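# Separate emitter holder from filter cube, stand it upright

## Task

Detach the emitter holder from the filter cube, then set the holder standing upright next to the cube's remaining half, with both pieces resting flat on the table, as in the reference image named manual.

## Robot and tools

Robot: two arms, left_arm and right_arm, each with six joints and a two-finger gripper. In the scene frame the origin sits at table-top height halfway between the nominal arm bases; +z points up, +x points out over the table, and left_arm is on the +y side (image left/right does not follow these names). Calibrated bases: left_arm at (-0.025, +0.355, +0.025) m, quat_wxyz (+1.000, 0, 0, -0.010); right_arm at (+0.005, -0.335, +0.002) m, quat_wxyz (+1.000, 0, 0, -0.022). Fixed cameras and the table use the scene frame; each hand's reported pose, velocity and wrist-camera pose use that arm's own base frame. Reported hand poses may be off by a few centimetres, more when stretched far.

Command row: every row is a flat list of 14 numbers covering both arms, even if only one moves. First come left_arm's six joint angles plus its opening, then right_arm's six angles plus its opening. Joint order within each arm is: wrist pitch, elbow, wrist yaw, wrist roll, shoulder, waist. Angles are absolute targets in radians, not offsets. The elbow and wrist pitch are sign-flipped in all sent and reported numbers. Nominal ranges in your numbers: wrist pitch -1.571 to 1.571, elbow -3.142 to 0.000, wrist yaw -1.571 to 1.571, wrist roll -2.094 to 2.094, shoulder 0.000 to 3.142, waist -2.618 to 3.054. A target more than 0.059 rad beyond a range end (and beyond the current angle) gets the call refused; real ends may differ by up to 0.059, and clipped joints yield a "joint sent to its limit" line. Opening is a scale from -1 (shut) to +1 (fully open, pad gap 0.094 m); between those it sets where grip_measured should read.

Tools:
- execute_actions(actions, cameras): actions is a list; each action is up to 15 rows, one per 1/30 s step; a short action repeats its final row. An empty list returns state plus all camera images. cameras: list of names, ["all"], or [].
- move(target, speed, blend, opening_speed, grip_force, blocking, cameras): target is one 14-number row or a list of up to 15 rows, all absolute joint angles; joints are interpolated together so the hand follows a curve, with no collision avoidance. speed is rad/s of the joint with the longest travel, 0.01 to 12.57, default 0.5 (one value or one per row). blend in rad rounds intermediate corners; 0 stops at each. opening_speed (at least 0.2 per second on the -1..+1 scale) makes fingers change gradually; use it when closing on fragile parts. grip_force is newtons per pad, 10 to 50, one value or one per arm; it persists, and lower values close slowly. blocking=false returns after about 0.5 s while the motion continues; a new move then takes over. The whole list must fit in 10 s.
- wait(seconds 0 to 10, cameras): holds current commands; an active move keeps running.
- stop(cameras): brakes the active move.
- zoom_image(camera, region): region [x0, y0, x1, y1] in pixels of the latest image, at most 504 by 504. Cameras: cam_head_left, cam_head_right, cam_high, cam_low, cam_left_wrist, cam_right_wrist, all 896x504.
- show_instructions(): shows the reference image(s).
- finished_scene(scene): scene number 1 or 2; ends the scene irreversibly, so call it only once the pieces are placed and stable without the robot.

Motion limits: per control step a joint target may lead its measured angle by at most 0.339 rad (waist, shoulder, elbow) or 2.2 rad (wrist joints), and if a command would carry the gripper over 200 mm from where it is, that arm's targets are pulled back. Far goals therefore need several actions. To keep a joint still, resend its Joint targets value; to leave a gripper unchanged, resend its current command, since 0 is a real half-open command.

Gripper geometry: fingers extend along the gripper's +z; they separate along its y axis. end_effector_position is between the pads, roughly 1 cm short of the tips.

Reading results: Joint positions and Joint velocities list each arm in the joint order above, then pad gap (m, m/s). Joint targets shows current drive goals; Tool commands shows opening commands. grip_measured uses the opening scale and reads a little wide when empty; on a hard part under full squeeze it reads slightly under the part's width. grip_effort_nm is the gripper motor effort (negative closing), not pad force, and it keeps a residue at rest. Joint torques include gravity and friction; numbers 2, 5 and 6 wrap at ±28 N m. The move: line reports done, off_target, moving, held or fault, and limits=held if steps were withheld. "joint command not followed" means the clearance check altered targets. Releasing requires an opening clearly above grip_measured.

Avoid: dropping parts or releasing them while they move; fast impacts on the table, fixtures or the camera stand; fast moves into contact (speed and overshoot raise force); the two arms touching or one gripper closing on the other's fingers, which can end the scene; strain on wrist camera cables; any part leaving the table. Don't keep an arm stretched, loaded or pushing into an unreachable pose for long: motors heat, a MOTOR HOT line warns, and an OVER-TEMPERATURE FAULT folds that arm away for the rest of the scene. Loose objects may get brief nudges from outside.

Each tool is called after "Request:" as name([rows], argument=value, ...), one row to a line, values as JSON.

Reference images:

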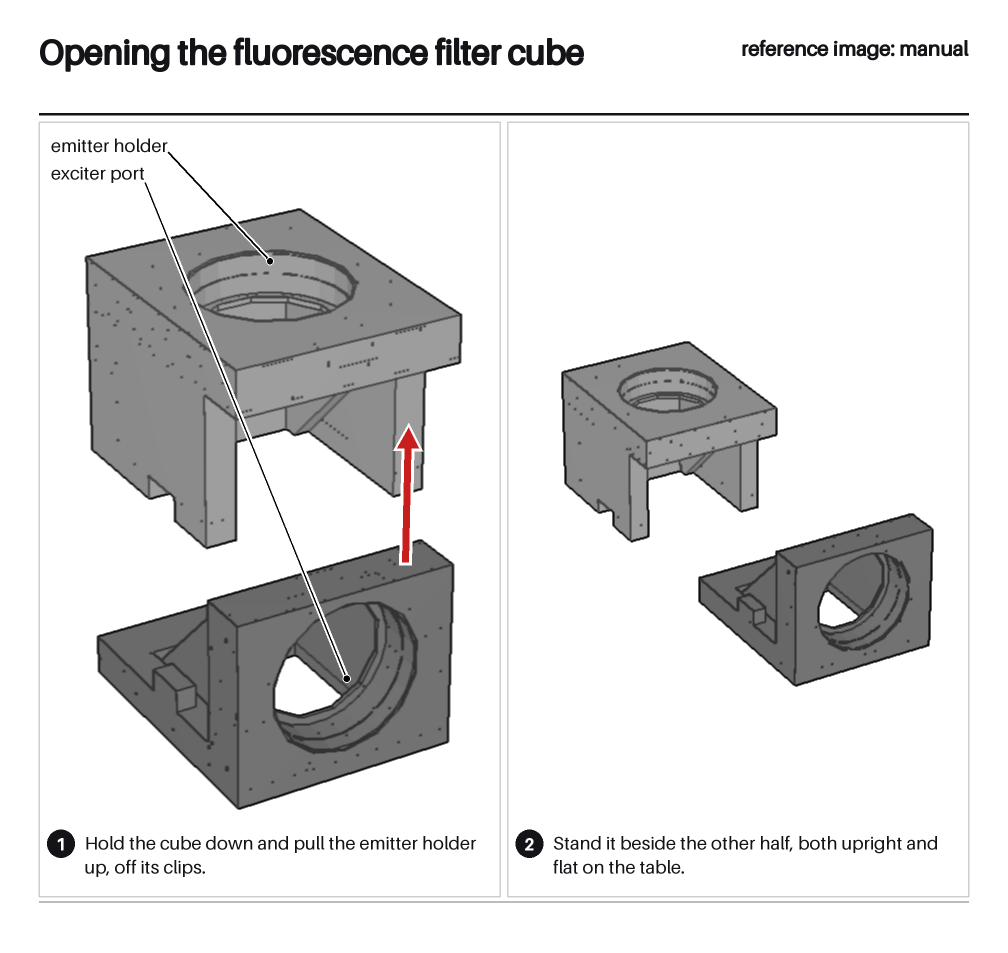

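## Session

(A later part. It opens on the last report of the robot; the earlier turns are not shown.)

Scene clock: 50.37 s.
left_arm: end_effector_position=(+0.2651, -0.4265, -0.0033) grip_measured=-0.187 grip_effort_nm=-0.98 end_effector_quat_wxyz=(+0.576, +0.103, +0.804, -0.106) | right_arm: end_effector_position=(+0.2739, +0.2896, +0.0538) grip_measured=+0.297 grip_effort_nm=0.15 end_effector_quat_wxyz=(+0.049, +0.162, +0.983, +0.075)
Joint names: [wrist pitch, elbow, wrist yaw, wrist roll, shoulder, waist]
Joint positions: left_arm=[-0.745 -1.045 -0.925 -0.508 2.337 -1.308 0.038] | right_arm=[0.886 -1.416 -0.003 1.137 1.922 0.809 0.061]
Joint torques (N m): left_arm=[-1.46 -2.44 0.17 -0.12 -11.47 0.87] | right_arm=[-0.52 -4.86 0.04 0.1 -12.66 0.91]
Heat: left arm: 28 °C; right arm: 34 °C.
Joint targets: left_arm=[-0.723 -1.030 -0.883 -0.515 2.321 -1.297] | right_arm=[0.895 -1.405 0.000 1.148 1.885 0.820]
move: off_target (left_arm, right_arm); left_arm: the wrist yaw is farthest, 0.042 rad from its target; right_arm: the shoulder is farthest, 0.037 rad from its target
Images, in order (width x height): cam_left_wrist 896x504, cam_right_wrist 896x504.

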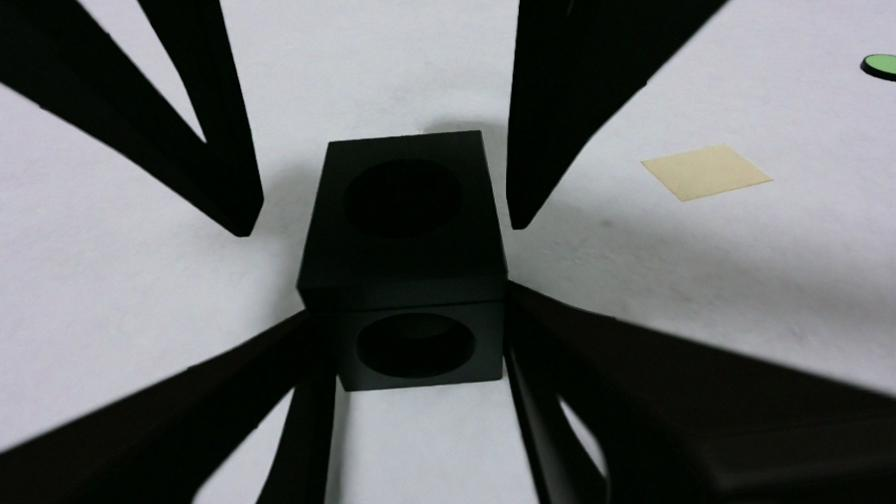

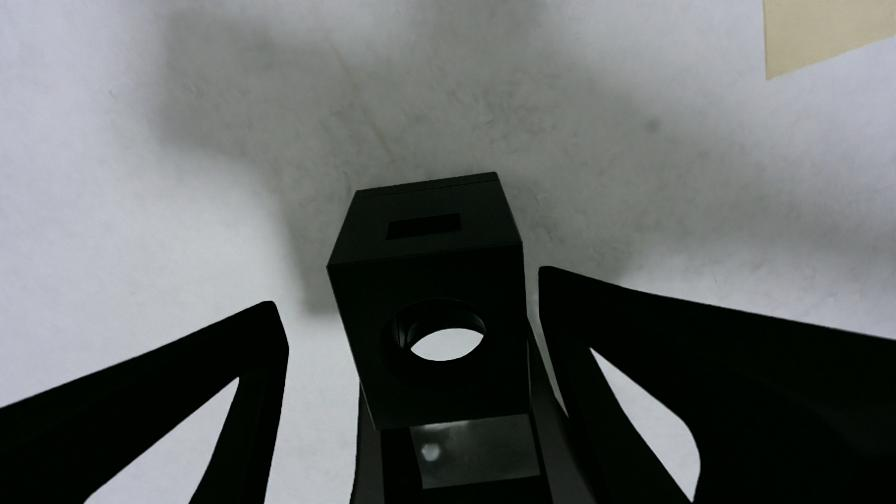

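Request:
move(target=[-0.723,-1.03,-0.883,-0.515,2.321,-1.297,-0.3,0.876,-1.39,0,1.135,1.885,0.79,0.3], speed=0.1, cameras=["cam_left_wrist","cam_right_wrist"])

Scene clock: 51.87 s.
left_arm: end_effector_position=(+0.2651, -0.4265, -0.0033) grip_measured=-0.187 grip_effort_nm=-0.98 end_effector_quat_wxyz=(+0.576, +0.103, +0.804, -0.106) | right_arm: end_effector_position=(+0.2769, +0.2863, +0.0502) grip_measured=+0.297 grip_effort_nm=0.15 end_effector_quat_wxyz=(+0.050, +0.168, +0.982, +0.076)
Joint names: [wrist pitch, elbow, wrist yaw, wrist roll, shoulder, waist]
Joint positions: left_arm=[-0.745 -1.045 -0.925 -0.508 2.337 -1.308 0.038] | right_arm=[0.868 -1.401 -0.004 1.138 1.922 0.798 0.061]
Joint torques (N m): left_arm=[-1.47 -2.43 0.17 -0.11 -11.45 0.91] | right_arm=[-0.53 -4.92 0.03 -0.03 -12.57 -0.72]
Heat: left arm: 28 °C; right arm: 34 °C.
Joint targets: left_arm=[-0.723 -1.030 -0.883 -0.515 2.321 -1.297] | right_arm=[0.876 -1.390 0.000 1.135 1.885 0.790]
move: off_target (left_arm, right_arm); left_arm: the wrist yaw is farthest, 0.042 rad from its target; right_arm: the shoulder is farthest, 0.037 rad from its target
Images, in order (width x height): cam_left_wrist 896x504, cam_right_wrist 896x504.

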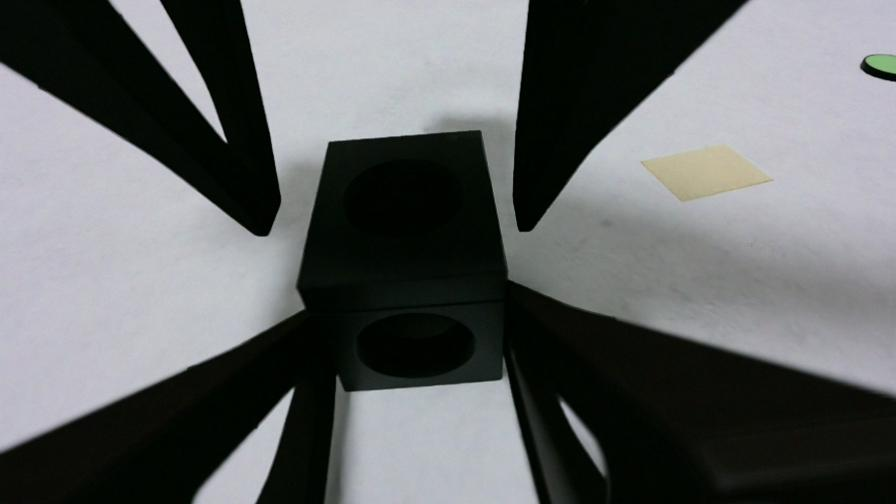

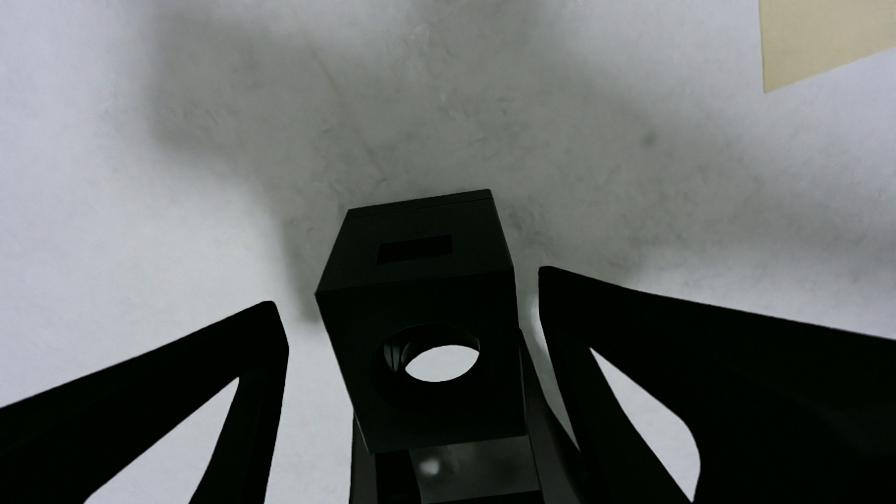

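Request:
move(target=[-0.723,-1.03,-0.883,-0.515,2.321,-1.297,-0.3,0.915,-1.39,0,1.12,1.885,0.782,0.3], speed=0.1, cameras=["cam_left_wrist","cam_right_wrist"])

Scene clock: 53.20 s.
left_arm: end_effector_position=(+0.2651, -0.4265, -0.0033) grip_measured=-0.187 grip_effort_nm=-0.98 end_effector_quat_wxyz=(+0.576, +0.103, +0.804, -0.106) | right_arm: end_effector_position=(+0.2756, +0.2821, +0.0495) grip_measured=+0.297 grip_effort_nm=0.15 end_effector_quat_wxyz=(+0.046, +0.164, +0.983, +0.069)
Joint names: [wrist pitch, elbow, wrist yaw, wrist roll, shoulder, waist]
Joint positions: left_arm=[-0.745 -1.045 -0.925 -0.508 2.337 -1.308 0.038] | right_arm=[0.884 -1.401 -0.004 1.124 1.922 0.793 0.061]
Joint torques (N m): left_arm=[-1.46 -2.44 0.14 -0.11 -11.48 0.85] | right_arm=[-0.29 -4.85 0.04 -0.07 -12.57 -1.02]
Heat: left arm: 27 °C; right arm: 34 °C.
Joint targets: left_arm=[-0.723 -1.030 -0.883 -0.515 2.321 -1.297] | right_arm=[0.915 -1.390 0.000 1.120 1.885 0.782]
move: off_target (left_arm, right_arm); left_arm: the wrist yaw is farthest, 0.042 rad from its target; right_arm: the shoulder is farthest, 0.037 rad from its target
Images, in order (width x height): cam_left_wrist 896x504, cam_right_wrist 896x504.

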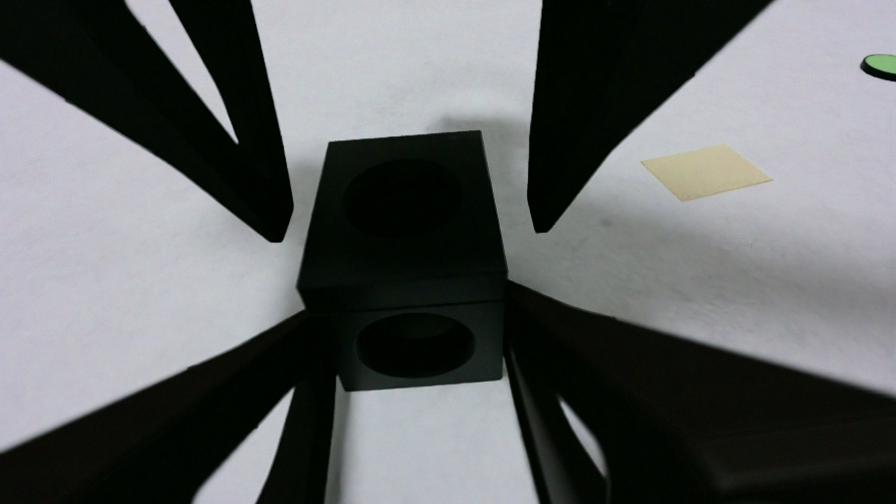

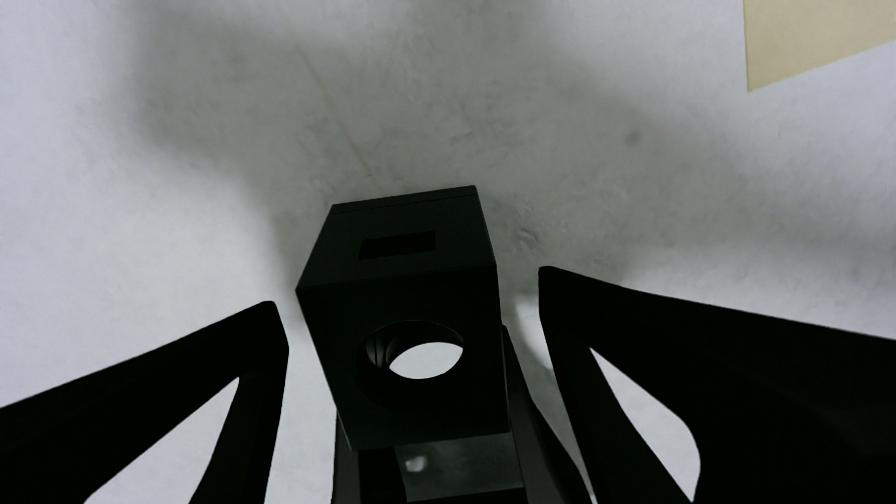

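Request:
move(target=[-0.723,-1.03,-0.883,-0.515,2.321,-1.297,-0.3,0.935,-1.39,0,1.12,1.885,0.803,0.3], speed=0.1, cameras=["cam_left_wrist","cam_right_wrist"])

Scene clock: 54.50 s.
left_arm: end_effector_position=(+0.2651, -0.4265, -0.0033) grip_measured=-0.187 grip_effort_nm=-0.98 end_effector_quat_wxyz=(+0.576, +0.103, +0.804, -0.106) | right_arm: end_effector_position=(+0.2721, +0.2786, +0.0487) grip_measured=+0.297 grip_effort_nm=0.15 end_effector_quat_wxyz=(+0.040, +0.164, +0.984, +0.061)
Joint names: [wrist pitch, elbow, wrist yaw, wrist roll, shoulder, waist]
Joint positions: left_arm=[-0.745 -1.045 -0.925 -0.508 2.337 -1.308 0.038] | right_arm=[0.904 -1.401 -0.004 1.124 1.922 0.793 0.061]
Joint torques (N m): left_arm=[-1.47 -2.44 0.14 -0.11 -11.43 0.92] | right_arm=[-0.27 -4.81 0.04 -0.06 -12.55 0.83]
Heat: left arm: 27 °C; right arm: 33 °C.
Joint targets: left_arm=[-0.723 -1.030 -0.883 -0.515 2.321 -1.297] | right_arm=[0.935 -1.390 0.000 1.120 1.885 0.803]
move: off_target (left_arm, right_arm); left_arm: the wrist yaw is farthest, 0.042 rad from its target; right_arm: the shoulder is farthest, 0.037 rad from its target
Images, in order (width x height): cam_left_wrist 896x504, cam_right_wrist 896x504.

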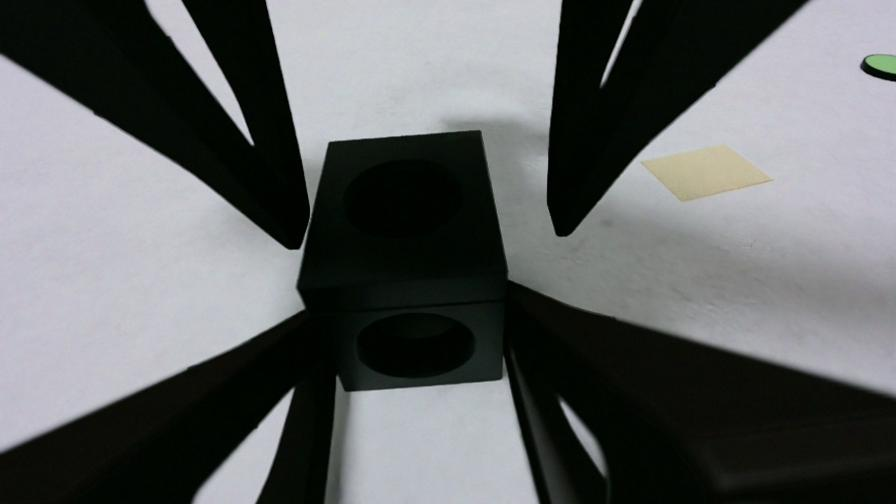

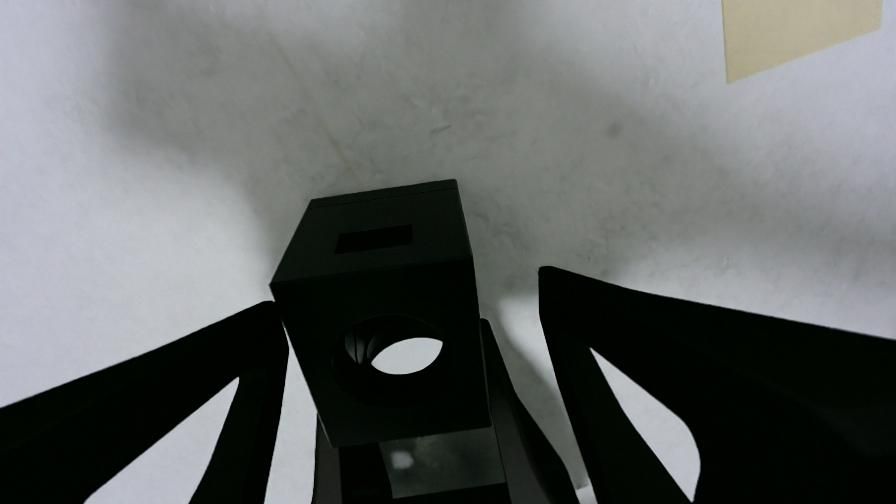

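Request:
move(target=[-0.723,-1.03,-0.883,-0.515,2.321,-1.297,-0.3,0.935,-1.39,0,1.125,1.885,0.828,0.3], speed=0.1, cameras=["cam_left_wrist","cam_right_wrist"])

Scene clock: 55.60 s.
left_arm: end_effector_position=(+0.2651, -0.4265, -0.0033) grip_measured=-0.187 grip_effort_nm=-0.98 end_effector_quat_wxyz=(+0.576, +0.103, +0.804, -0.106) | right_arm: end_effector_position=(+0.2641, +0.2861, +0.0487) grip_measured=+0.297 grip_effort_nm=0.15 end_effector_quat_wxyz=(+0.039, +0.150, +0.986, +0.061)
Joint names: [wrist pitch, elbow, wrist yaw, wrist roll, shoulder, waist]
Joint positions: left_arm=[-0.745 -1.045 -0.925 -0.508 2.337 -1.308 0.038] | right_arm=[0.904 -1.401 -0.004 1.124 1.922 0.821 0.061]
Joint torques (N m): left_arm=[-1.46 -2.37 0.15 -0.11 -11.48 0.87] | right_arm=[-0.25 -4.83 0.05 -0.01 -12.57 0.58]
Heat: left arm: 27 °C; right arm: 33 °C.
Joint targets: left_arm=[-0.723 -1.030 -0.883 -0.515 2.321 -1.297] | right_arm=[0.935 -1.390 0.000 1.125 1.885 0.828]
move: off_target (left_arm, right_arm); left_arm: the wrist yaw is farthest, 0.042 rad from its target; right_arm: the shoulder is farthest, 0.037 rad from its target
Images, in order (width x height): cam_left_wrist 896x504, cam_right_wrist 896x504.

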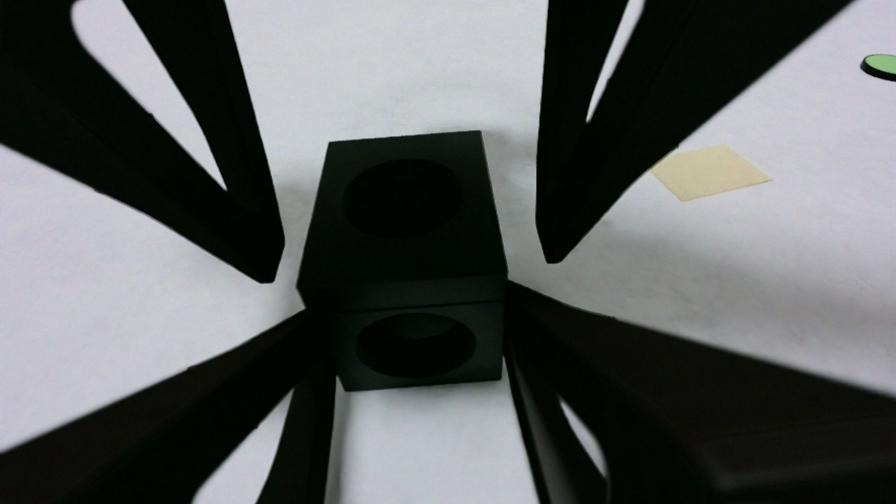

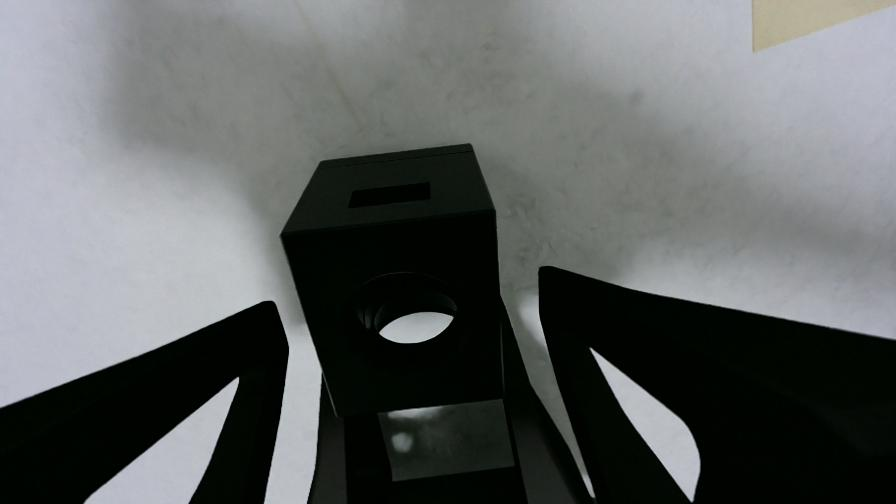

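Request:
move(target=[-0.723,-1.03,-0.883,-0.515,2.321,-1.297,-0.3,0.895,-1.39,0,1.125,1.885,0.828,0.3], speed=0.1, cameras=["cam_left_wrist","cam_right_wrist"])

Scene clock: 64.77 s.
left_arm: end_effector_position=(+0.2651, -0.4265, -0.0033) grip_measured=-0.187 grip_effort_nm=-0.98 end_effector_quat_wxyz=(+0.576, +0.103, +0.804, -0.106) | right_arm: end_effector_position=(+0.2670, +0.2893, +0.0494) grip_measured=+0.297 grip_effort_nm=0.15 end_effector_quat_wxyz=(+0.044, +0.150, +0.985, +0.068)
Joint names: [wrist pitch, elbow, wrist yaw, wrist roll, shoulder, waist]
Joint positions: left_arm=[-0.745 -1.045 -0.925 -0.508 2.337 -1.308 0.038] | right_arm=[0.887 -1.401 -0.004 1.124 1.922 0.821 0.061]
Joint torques (N m): left_arm=[-1.47 -2.4 0.14 -0.11 -11.45 0.91] | right_arm=[-0.49 -4.89 0.04 -0.02 -12.6 0.54]
Heat: left arm: 27 °C; right arm: 33 °C.
Joint targets: left_arm=[-0.723 -1.030 -0.883 -0.515 2.321 -1.297] | right_arm=[0.895 -1.390 0.000 1.125 1.885 0.828]
move: off_target (left_arm, right_arm); left_arm: the wrist yaw is farthest, 0.042 rad from its target; right_arm: the shoulder is farthest, 0.037 rad from its target
Images, in order (width x height): cam_left_wrist 896x504, cam_right_wrist 896x504.

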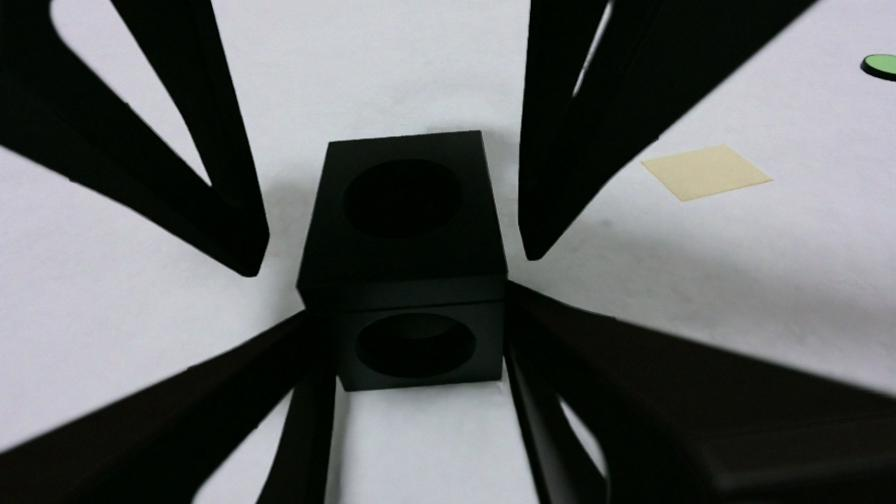

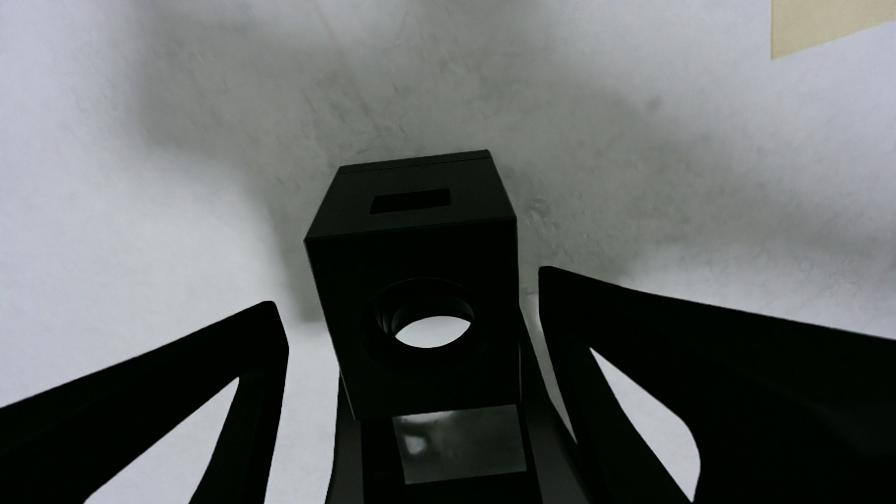

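Request:
move(target=[-0.723,-1.03,-0.883,-0.515,2.321,-1.297,-0.3,0.895,-1.39,0,1.125,1.885,0.828,-0.4], opening_speed=0.7, cameras=["cam_left_wrist","cam_right_wrist"])

Scene clock: 66.33 s.
left_arm: end_effector_position=(+0.2655, -0.4265, -0.0034) grip_measured=-0.187 grip_effort_nm=-0.98 end_effector_quat_wxyz=(+0.576, +0.103, +0.804, -0.106) | right_arm: end_effector_position=(+0.2653, +0.2876, +0.0486) grip_measured=-0.179 grip_effort_nm=-1.02 end_effector_quat_wxyz=(+0.041, +0.150, +0.986, +0.065)
Joint names: [wrist pitch, elbow, wrist yaw, wrist roll, shoulder, waist]
Joint positions: left_arm=[-0.746 -1.045 -0.923 -0.506 2.337 -1.306 0.038] | right_arm=[0.895 -1.4 -0.004 1.124 1.922 0.821 0.039]
Joint torques (N m): left_arm=[-1.47 -2.4 0.14 -0.13 -11.4 0.79] | right_arm=[-0.54 -4.94 0.05 -0.02 -12.53 0.59]
Heat: left arm: 27 °C; right arm: 33 °C.
Joint targets: left_arm=[-0.723 -1.030 -0.883 -0.515 2.321 -1.297] | right_arm=[0.895 -1.390 0.000 1.125 1.885 0.828]
move: off_target (left_arm, right_arm); left_arm: the wrist yaw is farthest, 0.040 rad from its target; right_arm: the shoulder is farthest, 0.037 rad from its target
Images, in order (width x height): cam_left_wrist 896x504, cam_right_wrist 896x504.

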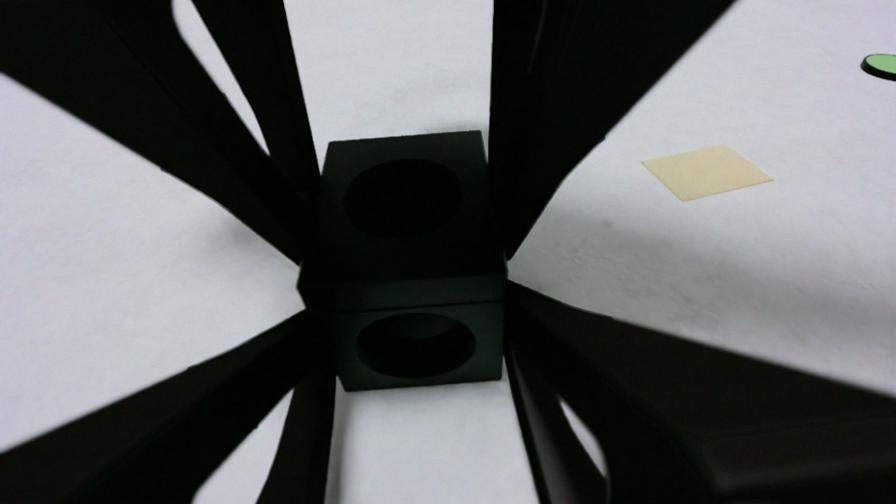

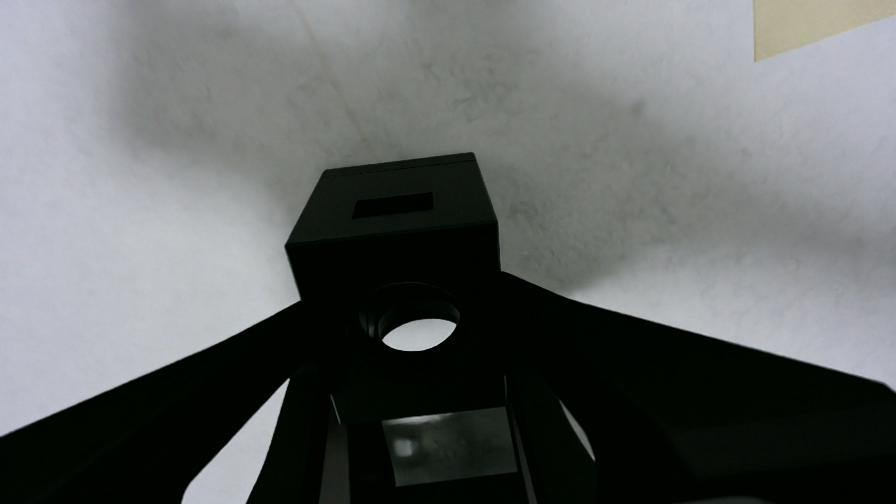

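Request:
move([
  [-0.60,-0.98,-0.883,-0.515,2.47,-1.297,-0.4,0.93,-1.43,0,1.125,1.885,0.828,-0.4],
  [-0.58,-0.97,-0.883,-0.515,2.5,-1.297,-0.4,1.0,-1.51,0,1.125,1.82,0.828,-0.4],
], speed=0.1, blend=[0.01,0], cameras=["cam_left_wrist","cam_right_wrist"])

Scene clock: 69.27 s.
left_arm: end_effector_position=(+0.2659, -0.4207, -0.0084) grip_measured=-0.187 grip_effort_nm=-0.98 end_effector_quat_wxyz=(+0.591, +0.092, +0.795, -0.102) | right_arm: end_effector_position=(+0.2673, +0.2884, +0.0551) grip_measured=-0.179 grip_effort_nm=-1.02 end_effector_quat_wxyz=(+0.048, +0.142, +0.987, +0.061)
Joint names: [wrist pitch, elbow, wrist yaw, wrist roll, shoulder, waist]
Joint positions: left_arm=[-0.832 -1.031 -0.962 -0.488 2.375 -1.311 0.038] | right_arm=[0.92 -1.425 0.01 1.112 1.921 0.826 0.039]
Joint torques (N m): left_arm=[0.92 1.26 0.55 -0.34 -1.66 1.16] | right_arm=[0.22 -14.41 -0.11 0.13 -18.22 0.14]
Heat: left arm: 27 °C; right arm: 33 °C.
Joint targets: left_arm=[-0.580 -0.970 -0.883 -0.515 2.500 -1.297] | right_arm=[1.000 -1.510 0.000 1.125 1.820 0.828]
move: off_target (left_arm, right_arm); left_arm: the wrist pitch is farthest, 0.252 rad from its target; right_arm: the shoulder is farthest, 0.101 rad from its target
Images, in order (width x height): cam_left_wrist 896x504, cam_right_wrist 896x504.

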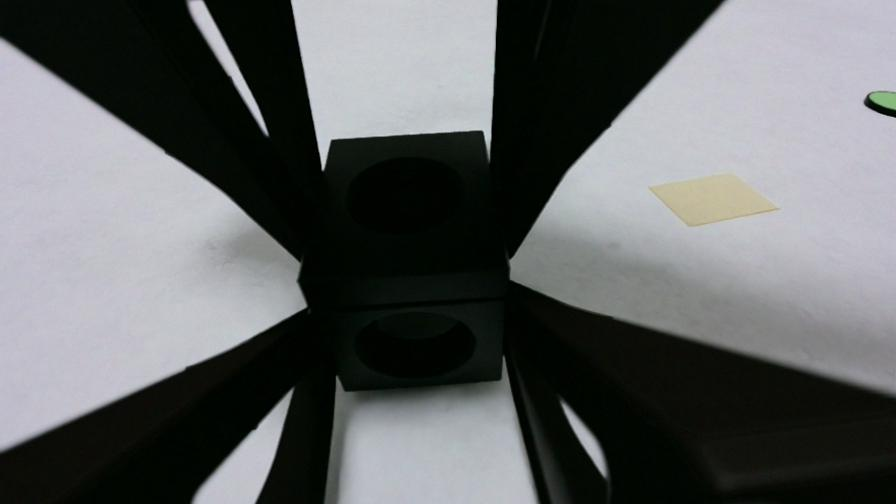

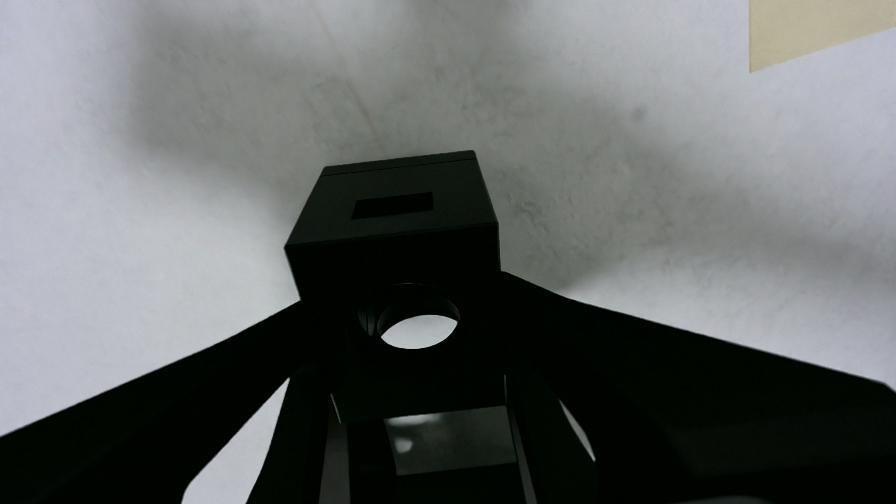

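Request:
move([
  [-0.42,-0.95,-0.883,-0.515,2.53,-1.297,-0.4,1.01,-1.53,0,1.14,1.81,0.828,-0.4],
  [-0.40,-0.95,-0.883,-0.515,2.53,-1.297,-0.4,1.05,-1.57,0,1.15,1.76,0.828,-0.4],
], speed=0.1, blend=[0.01,0], cameras=["cam_left_wrist","cam_right_wrist"])

Scene clock: 72.03 s.
left_arm: end_effector_position=(+0.2673, -0.4146, -0.0081) grip_measured=-0.187 grip_effort_nm=-0.98 end_effector_quat_wxyz=(+0.594, +0.089, +0.795, -0.085) | right_arm: end_effector_position=(+0.2690, +0.2927, +0.0635) grip_measured=-0.179 grip_effort_nm=-1.02 end_effector_quat_wxyz=(+0.051, +0.134, +0.988, +0.065)
Joint names: [wrist pitch, elbow, wrist yaw, wrist roll, shoulder, waist]
Joint positions: left_arm=[-0.802 -1.031 -0.991 -0.492 2.369 -1.311 0.038] | right_arm=[0.943 -1.458 0.009 1.098 1.921 0.829 0.039]
Joint torques (N m): left_arm=[2.53 2.81 0.85 -0.31 0.96 1.17] | right_arm=[0.47 -17.29 -0.11 0.51 -23.5 -0.18]
Heat: left arm: 27 °C; right arm: 34 °C.
Joint targets: left_arm=[-0.400 -0.950 -0.883 -0.515 2.530 -1.297] | right_arm=[1.050 -1.570 0.000 1.150 1.760 0.828]
move: off_target (left_arm, right_arm); left_arm: the wrist pitch is farthest, 0.402 rad from its target; right_arm: the shoulder is farthest, 0.161 rad from its target
Images, in order (width x height): cam_left_wrist 896x504, cam_right_wrist 896x504.

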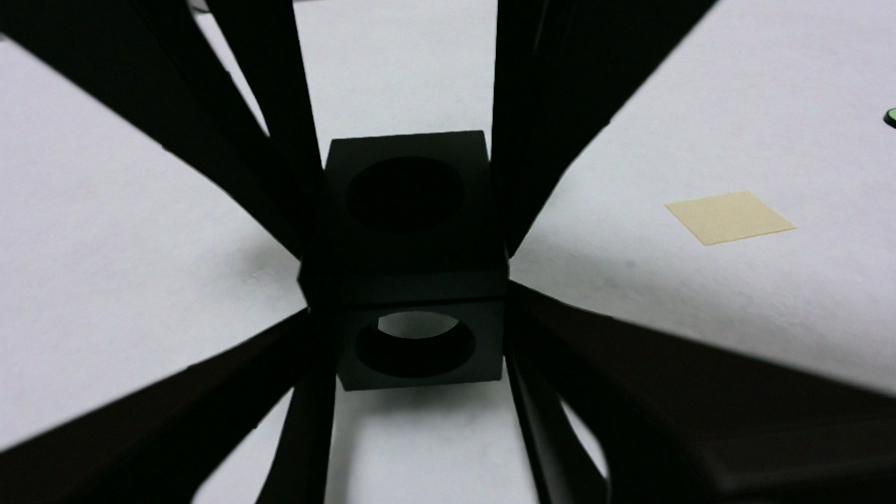

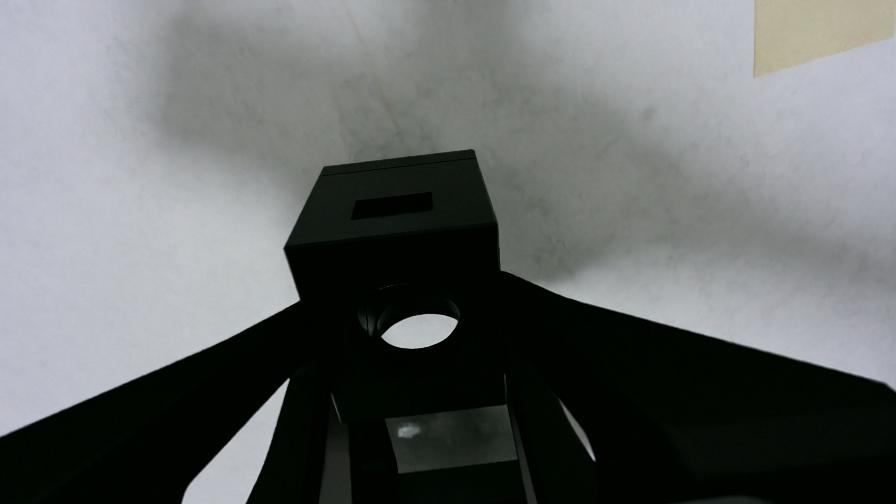

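Request:
move(target=[-0.745,-1.055,-0.925,-0.508,2.35,-1.305,-0.35,0.895,-1.39,0,1.125,1.885,0.828,-0.4], speed=0.25, cameras=[])

Request:
move(target=[-0.745,-1.055,-0.925,-0.508,2.35,-1.305,0.3,0.895,-1.39,0,1.125,1.885,0.828,-0.4], opening_speed=0.8, cameras=["cam_left_wrist","cam_right_wrist","cam_low"])

Request:
zoom_image(camera="cam_low", region=[440, 250, 490, 290])

Request:
zoom_image(camera="cam_right_wrist", region=[200, 250, 650, 504])

Scene clock: 74.90 s.
left_arm: end_effector_position=(+0.2664, -0.4256, -0.0031) grip_measured=-0.187 grip_effort_nm=-0.98 end_effector_quat_wxyz=(+0.588, +0.093, +0.797, -0.104) | right_arm: end_effector_position=(+0.2650, +0.2888, +0.0493) grip_measured=-0.179 grip_effort_nm=-1.02 end_effector_quat_wxyz=(+0.047, +0.142, +0.987, +0.062)
Joint names: [wrist pitch, elbow, wrist yaw, wrist roll, shoulder, waist]
Joint positions: left_arm=[-0.789 -1.048 -0.954 -0.496 2.358 -1.311 0.038] | right_arm=[0.895 -1.401 0.008 1.115 1.921 0.829 0.039]
Joint torques (N m): left_arm=[-1.25 -3.86 0.02 -0.17 -10.91 0.54] | right_arm=[-0.55 -4.86 -0.1 0.09 -12.55 -0.18]
Heat: left arm: 28 °C; right arm: 35 °C.
Joint targets: left_arm=[-0.745 -1.055 -0.925 -0.508 2.350 -1.305] | right_arm=[0.895 -1.390 0.000 1.125 1.885 0.828]
move: off_target (left_arm, right_arm); left_arm: the wrist pitch is farthest, 0.044 rad from its target; right_arm: the shoulder is farthest, 0.036 rad from its target
No camera images: "cameras" was empty.

Scene clock: 75.93 s.
left_arm: end_effector_position=(+0.2645, -0.4274, -0.0071) grip_measured=+0.298 grip_effort_nm=0.15 end_effector_quat_wxyz=(+0.580, +0.104, +0.801, -0.105) | right_arm: end_effector_position=(+0.2641, +0.2904, +0.0489) grip_measured=-0.179 grip_effort_nm=-1.02 end_effector_quat_wxyz=(+0.044, +0.142, +0.987, +0.066)
Joint names: [wrist pitch, elbow, wrist yaw, wrist roll, shoulder, waist]
Joint positions: left_arm=[-0.773 -1.048 -0.932 -0.496 2.358 -1.311 0.061] | right_arm=[0.889 -1.399 -0.002 1.115 1.921 0.829 0.039]
Joint torques (N m): left_arm=[-1.4 -3.95 -0.19 -0.17 -10.85 0.49] | right_arm=[-0.52 -5.08 0.01 0.1 -12.53 -0.2]
Heat: left arm: 28 °C; right arm: 35 °C.
Joint targets: left_arm=[-0.745 -1.055 -0.925 -0.508 2.350 -1.305] | right_arm=[0.895 -1.390 0.000 1.125 1.885 0.828]
move: off_target (right_arm); right_arm: the shoulder is farthest, 0.036 rad from its target
Images, in order (width x height): cam_low 896x504, cam_left_wrist 896x504, cam_right_wrist 896x504.

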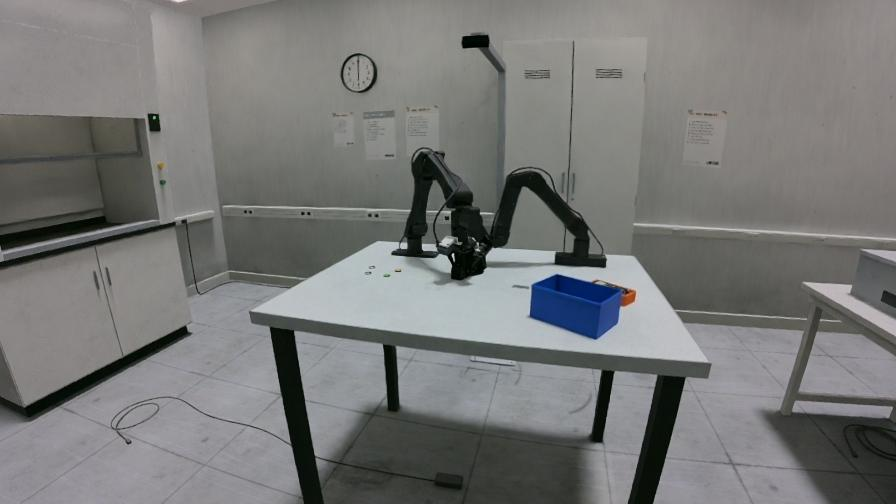

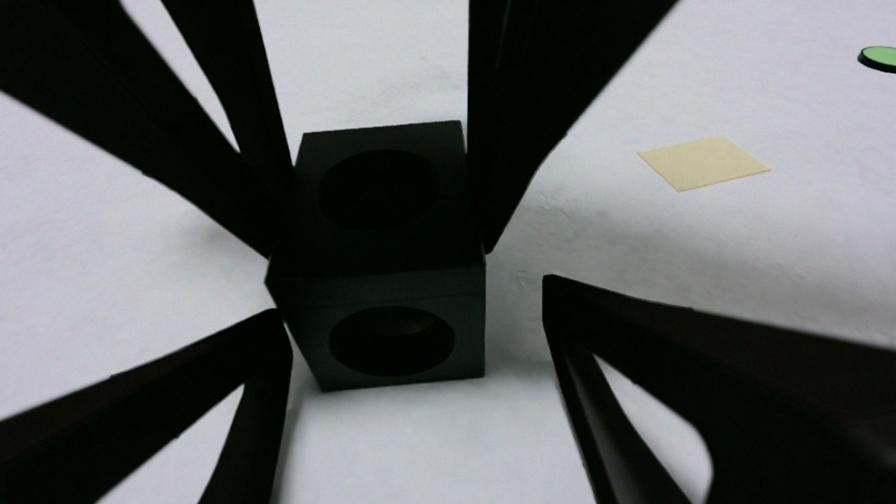

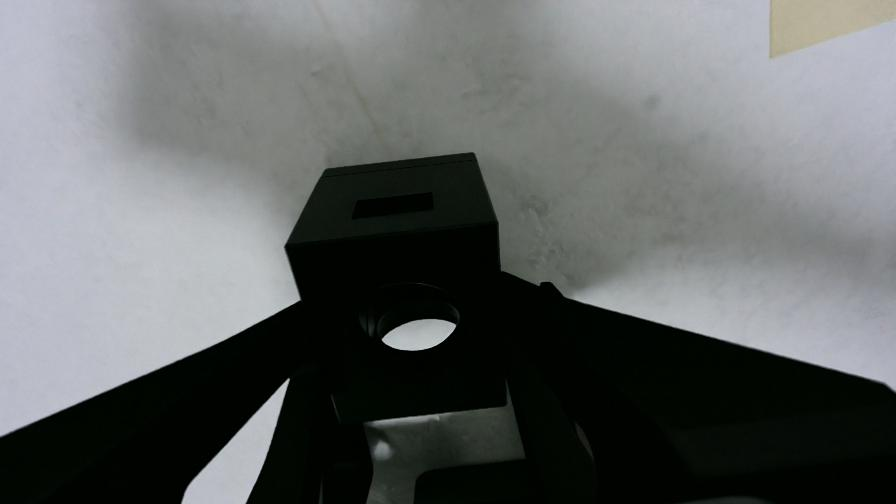

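Scaled by 10.080 from the camera's 896x504 image, which has a finer 1280x720 frame.

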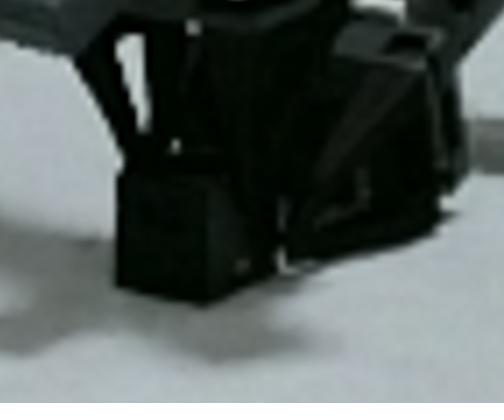

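Scaled by 1.120 from the camera's 896x504 image, which has a finer 1280x720 frame.

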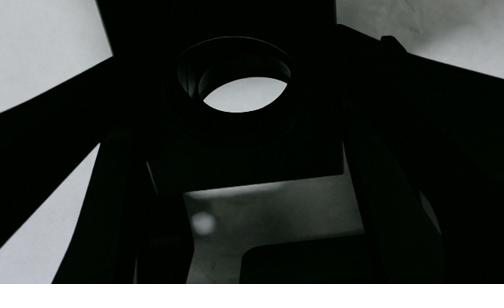

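Request:
move(target=[-0.748,-1.028,-0.93,-0.508,2.32,-1.305,0.3,0.895,-1.39,0,1.125,1.885,0.828,-0.4], speed=0.1, cameras=["cam_left_wrist","cam_right_wrist"])

Request:
zoom_image(camera="cam_right_wrist", region=[400, 200, 650, 350])

Scene clock: 77.83 s.
left_arm: end_effector_position=(+0.2641, -0.4260, -0.0070) grip_measured=+0.298 grip_effort_nm=0.14 end_effector_quat_wxyz=(+0.580, +0.104, +0.801, -0.104) | right_arm: end_effector_position=(+0.2641, +0.2904, +0.0489) grip_measured=-0.179 grip_effort_nm=-1.02 end_effector_quat_wxyz=(+0.044, +0.142, +0.987, +0.066)
Joint names: [wrist pitch, elbow, wrist yaw, wrist roll, shoulder, waist]
Joint positions: left_arm=[-0.773 -1.042 -0.932 -0.496 2.354 -1.311 0.061] | right_arm=[0.889 -1.399 -0.002 1.115 1.921 0.829 0.039]
Joint torques (N m): left_arm=[-1.44 -2.41 -0.25 -0.16 -12.81 0.47] | right_arm=[-0.51 -5.08 0.04 0.08 -12.53 -0.2]
Heat: left arm: 28 °C; right arm: 35 °C.
Joint targets: left_arm=[-0.748 -1.028 -0.930 -0.508 2.320 -1.305] | right_arm=[0.895 -1.390 0.000 1.125 1.885 0.828]
move: off_target (right_arm); right_arm: the shoulder is farthest, 0.036 rad from its target
Images, in order (width x height): cam_left_wrist 896x504, cam_right_wrist 896x504.

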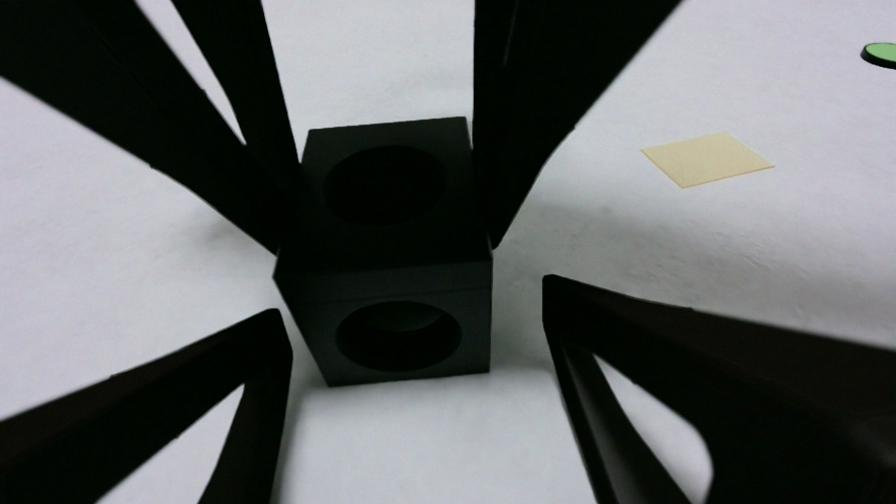

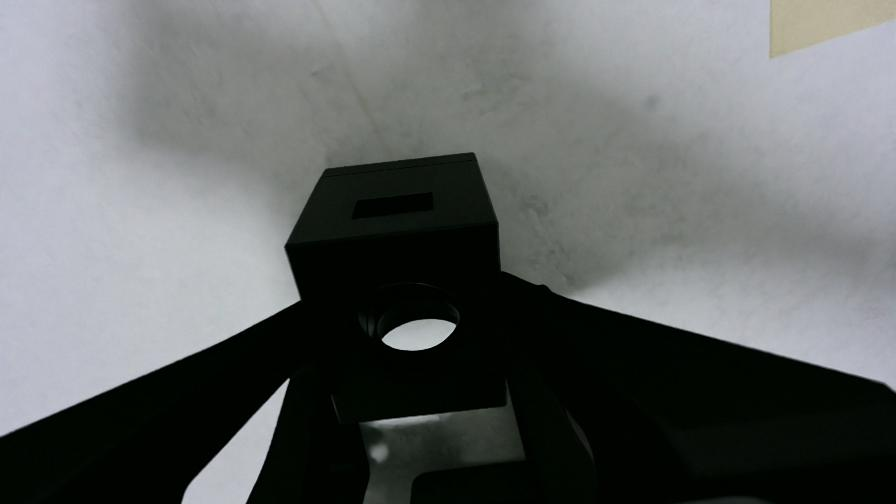

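Scaled by 2.016 from the camera's 896x504 image, which has a finer 1280x720 frame.

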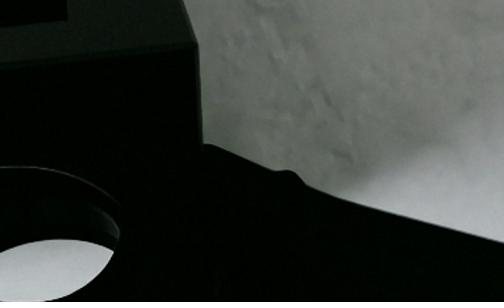

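Request:
move(target=[-0.745,-1.0,-0.93,-0.508,2.285,-1.305,0.3,0.895,-1.39,0,1.125,1.885,0.828,-0.4], speed=0.1, cameras=["cam_left_wrist","cam_low"])

Request:
zoom_image(camera="cam_low", region=[440, 250, 490, 290])

Scene clock: 79.07 s.
left_arm: end_effector_position=(+0.2620, -0.4188, -0.0047) grip_measured=+0.298 grip_effort_nm=0.14 end_effector_quat_wxyz=(+0.577, +0.109, +0.803, -0.099) | right_arm: end_effector_position=(+0.2641, +0.2904, +0.0489) grip_measured=-0.179 grip_effort_nm=-1.02 end_effector_quat_wxyz=(+0.044, +0.142, +0.987, +0.066)
Joint names: [wrist pitch, elbow, wrist yaw, wrist roll, shoulder, waist]
Joint positions: left_arm=[-0.761 -1.01 -0.931 -0.497 2.326 -1.311 0.061] | right_arm=[0.889 -1.399 -0.002 1.115 1.921 0.829 0.039]
Joint torques (N m): left_arm=[-1.5 -2.59 -0.26 -0.16 -13.16 0.5] | right_arm=[-0.51 -4.98 0.01 0.07 -12.52 -0.23]
Heat: left arm: 28 °C; right arm: 35 °C.
Joint targets: left_arm=[-0.745 -1.000 -0.930 -0.508 2.285 -1.305] | right_arm=[0.895 -1.390 0.000 1.125 1.885 0.828]
move: off_target (left_arm, right_arm); left_arm: the shoulder is farthest, 0.041 rad from its target; right_arm: the shoulder is farthest, 0.036 rad from its target
Images, in order (width x height): cam_low 896x504, cam_left_wrist 896x504.

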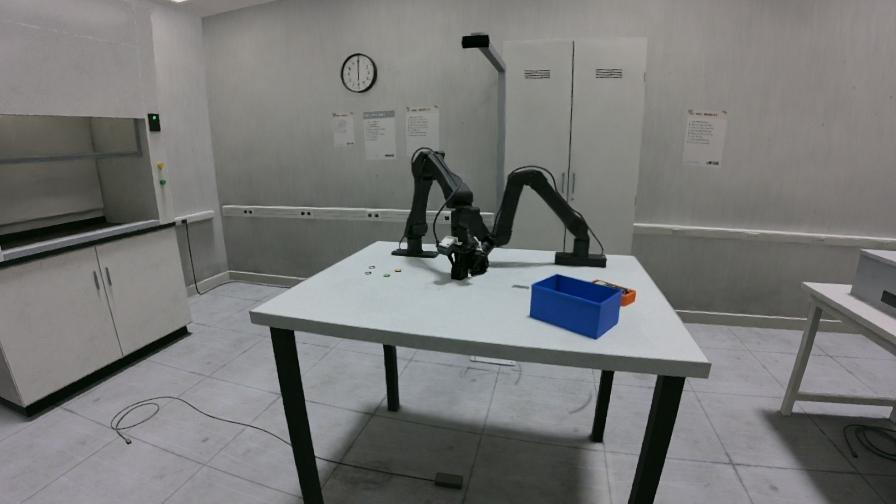

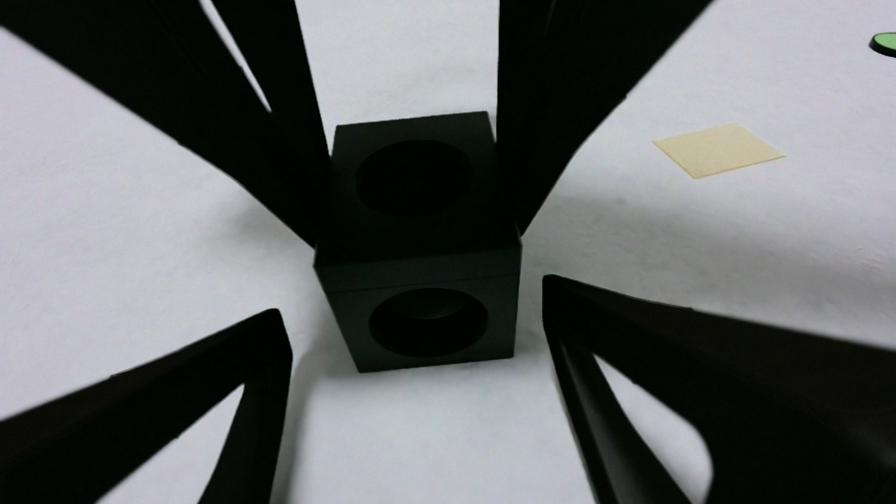

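Scaled by 10.080 from the camera's 896x504 image, which has a finer 1280x720 frame.

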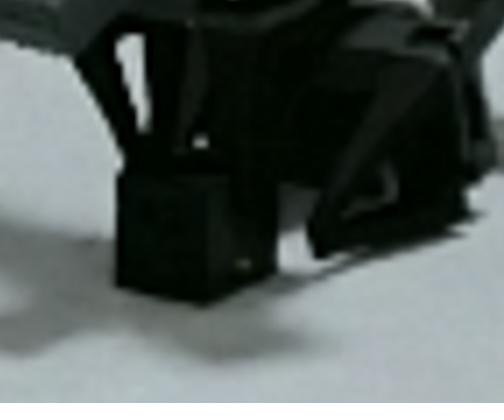

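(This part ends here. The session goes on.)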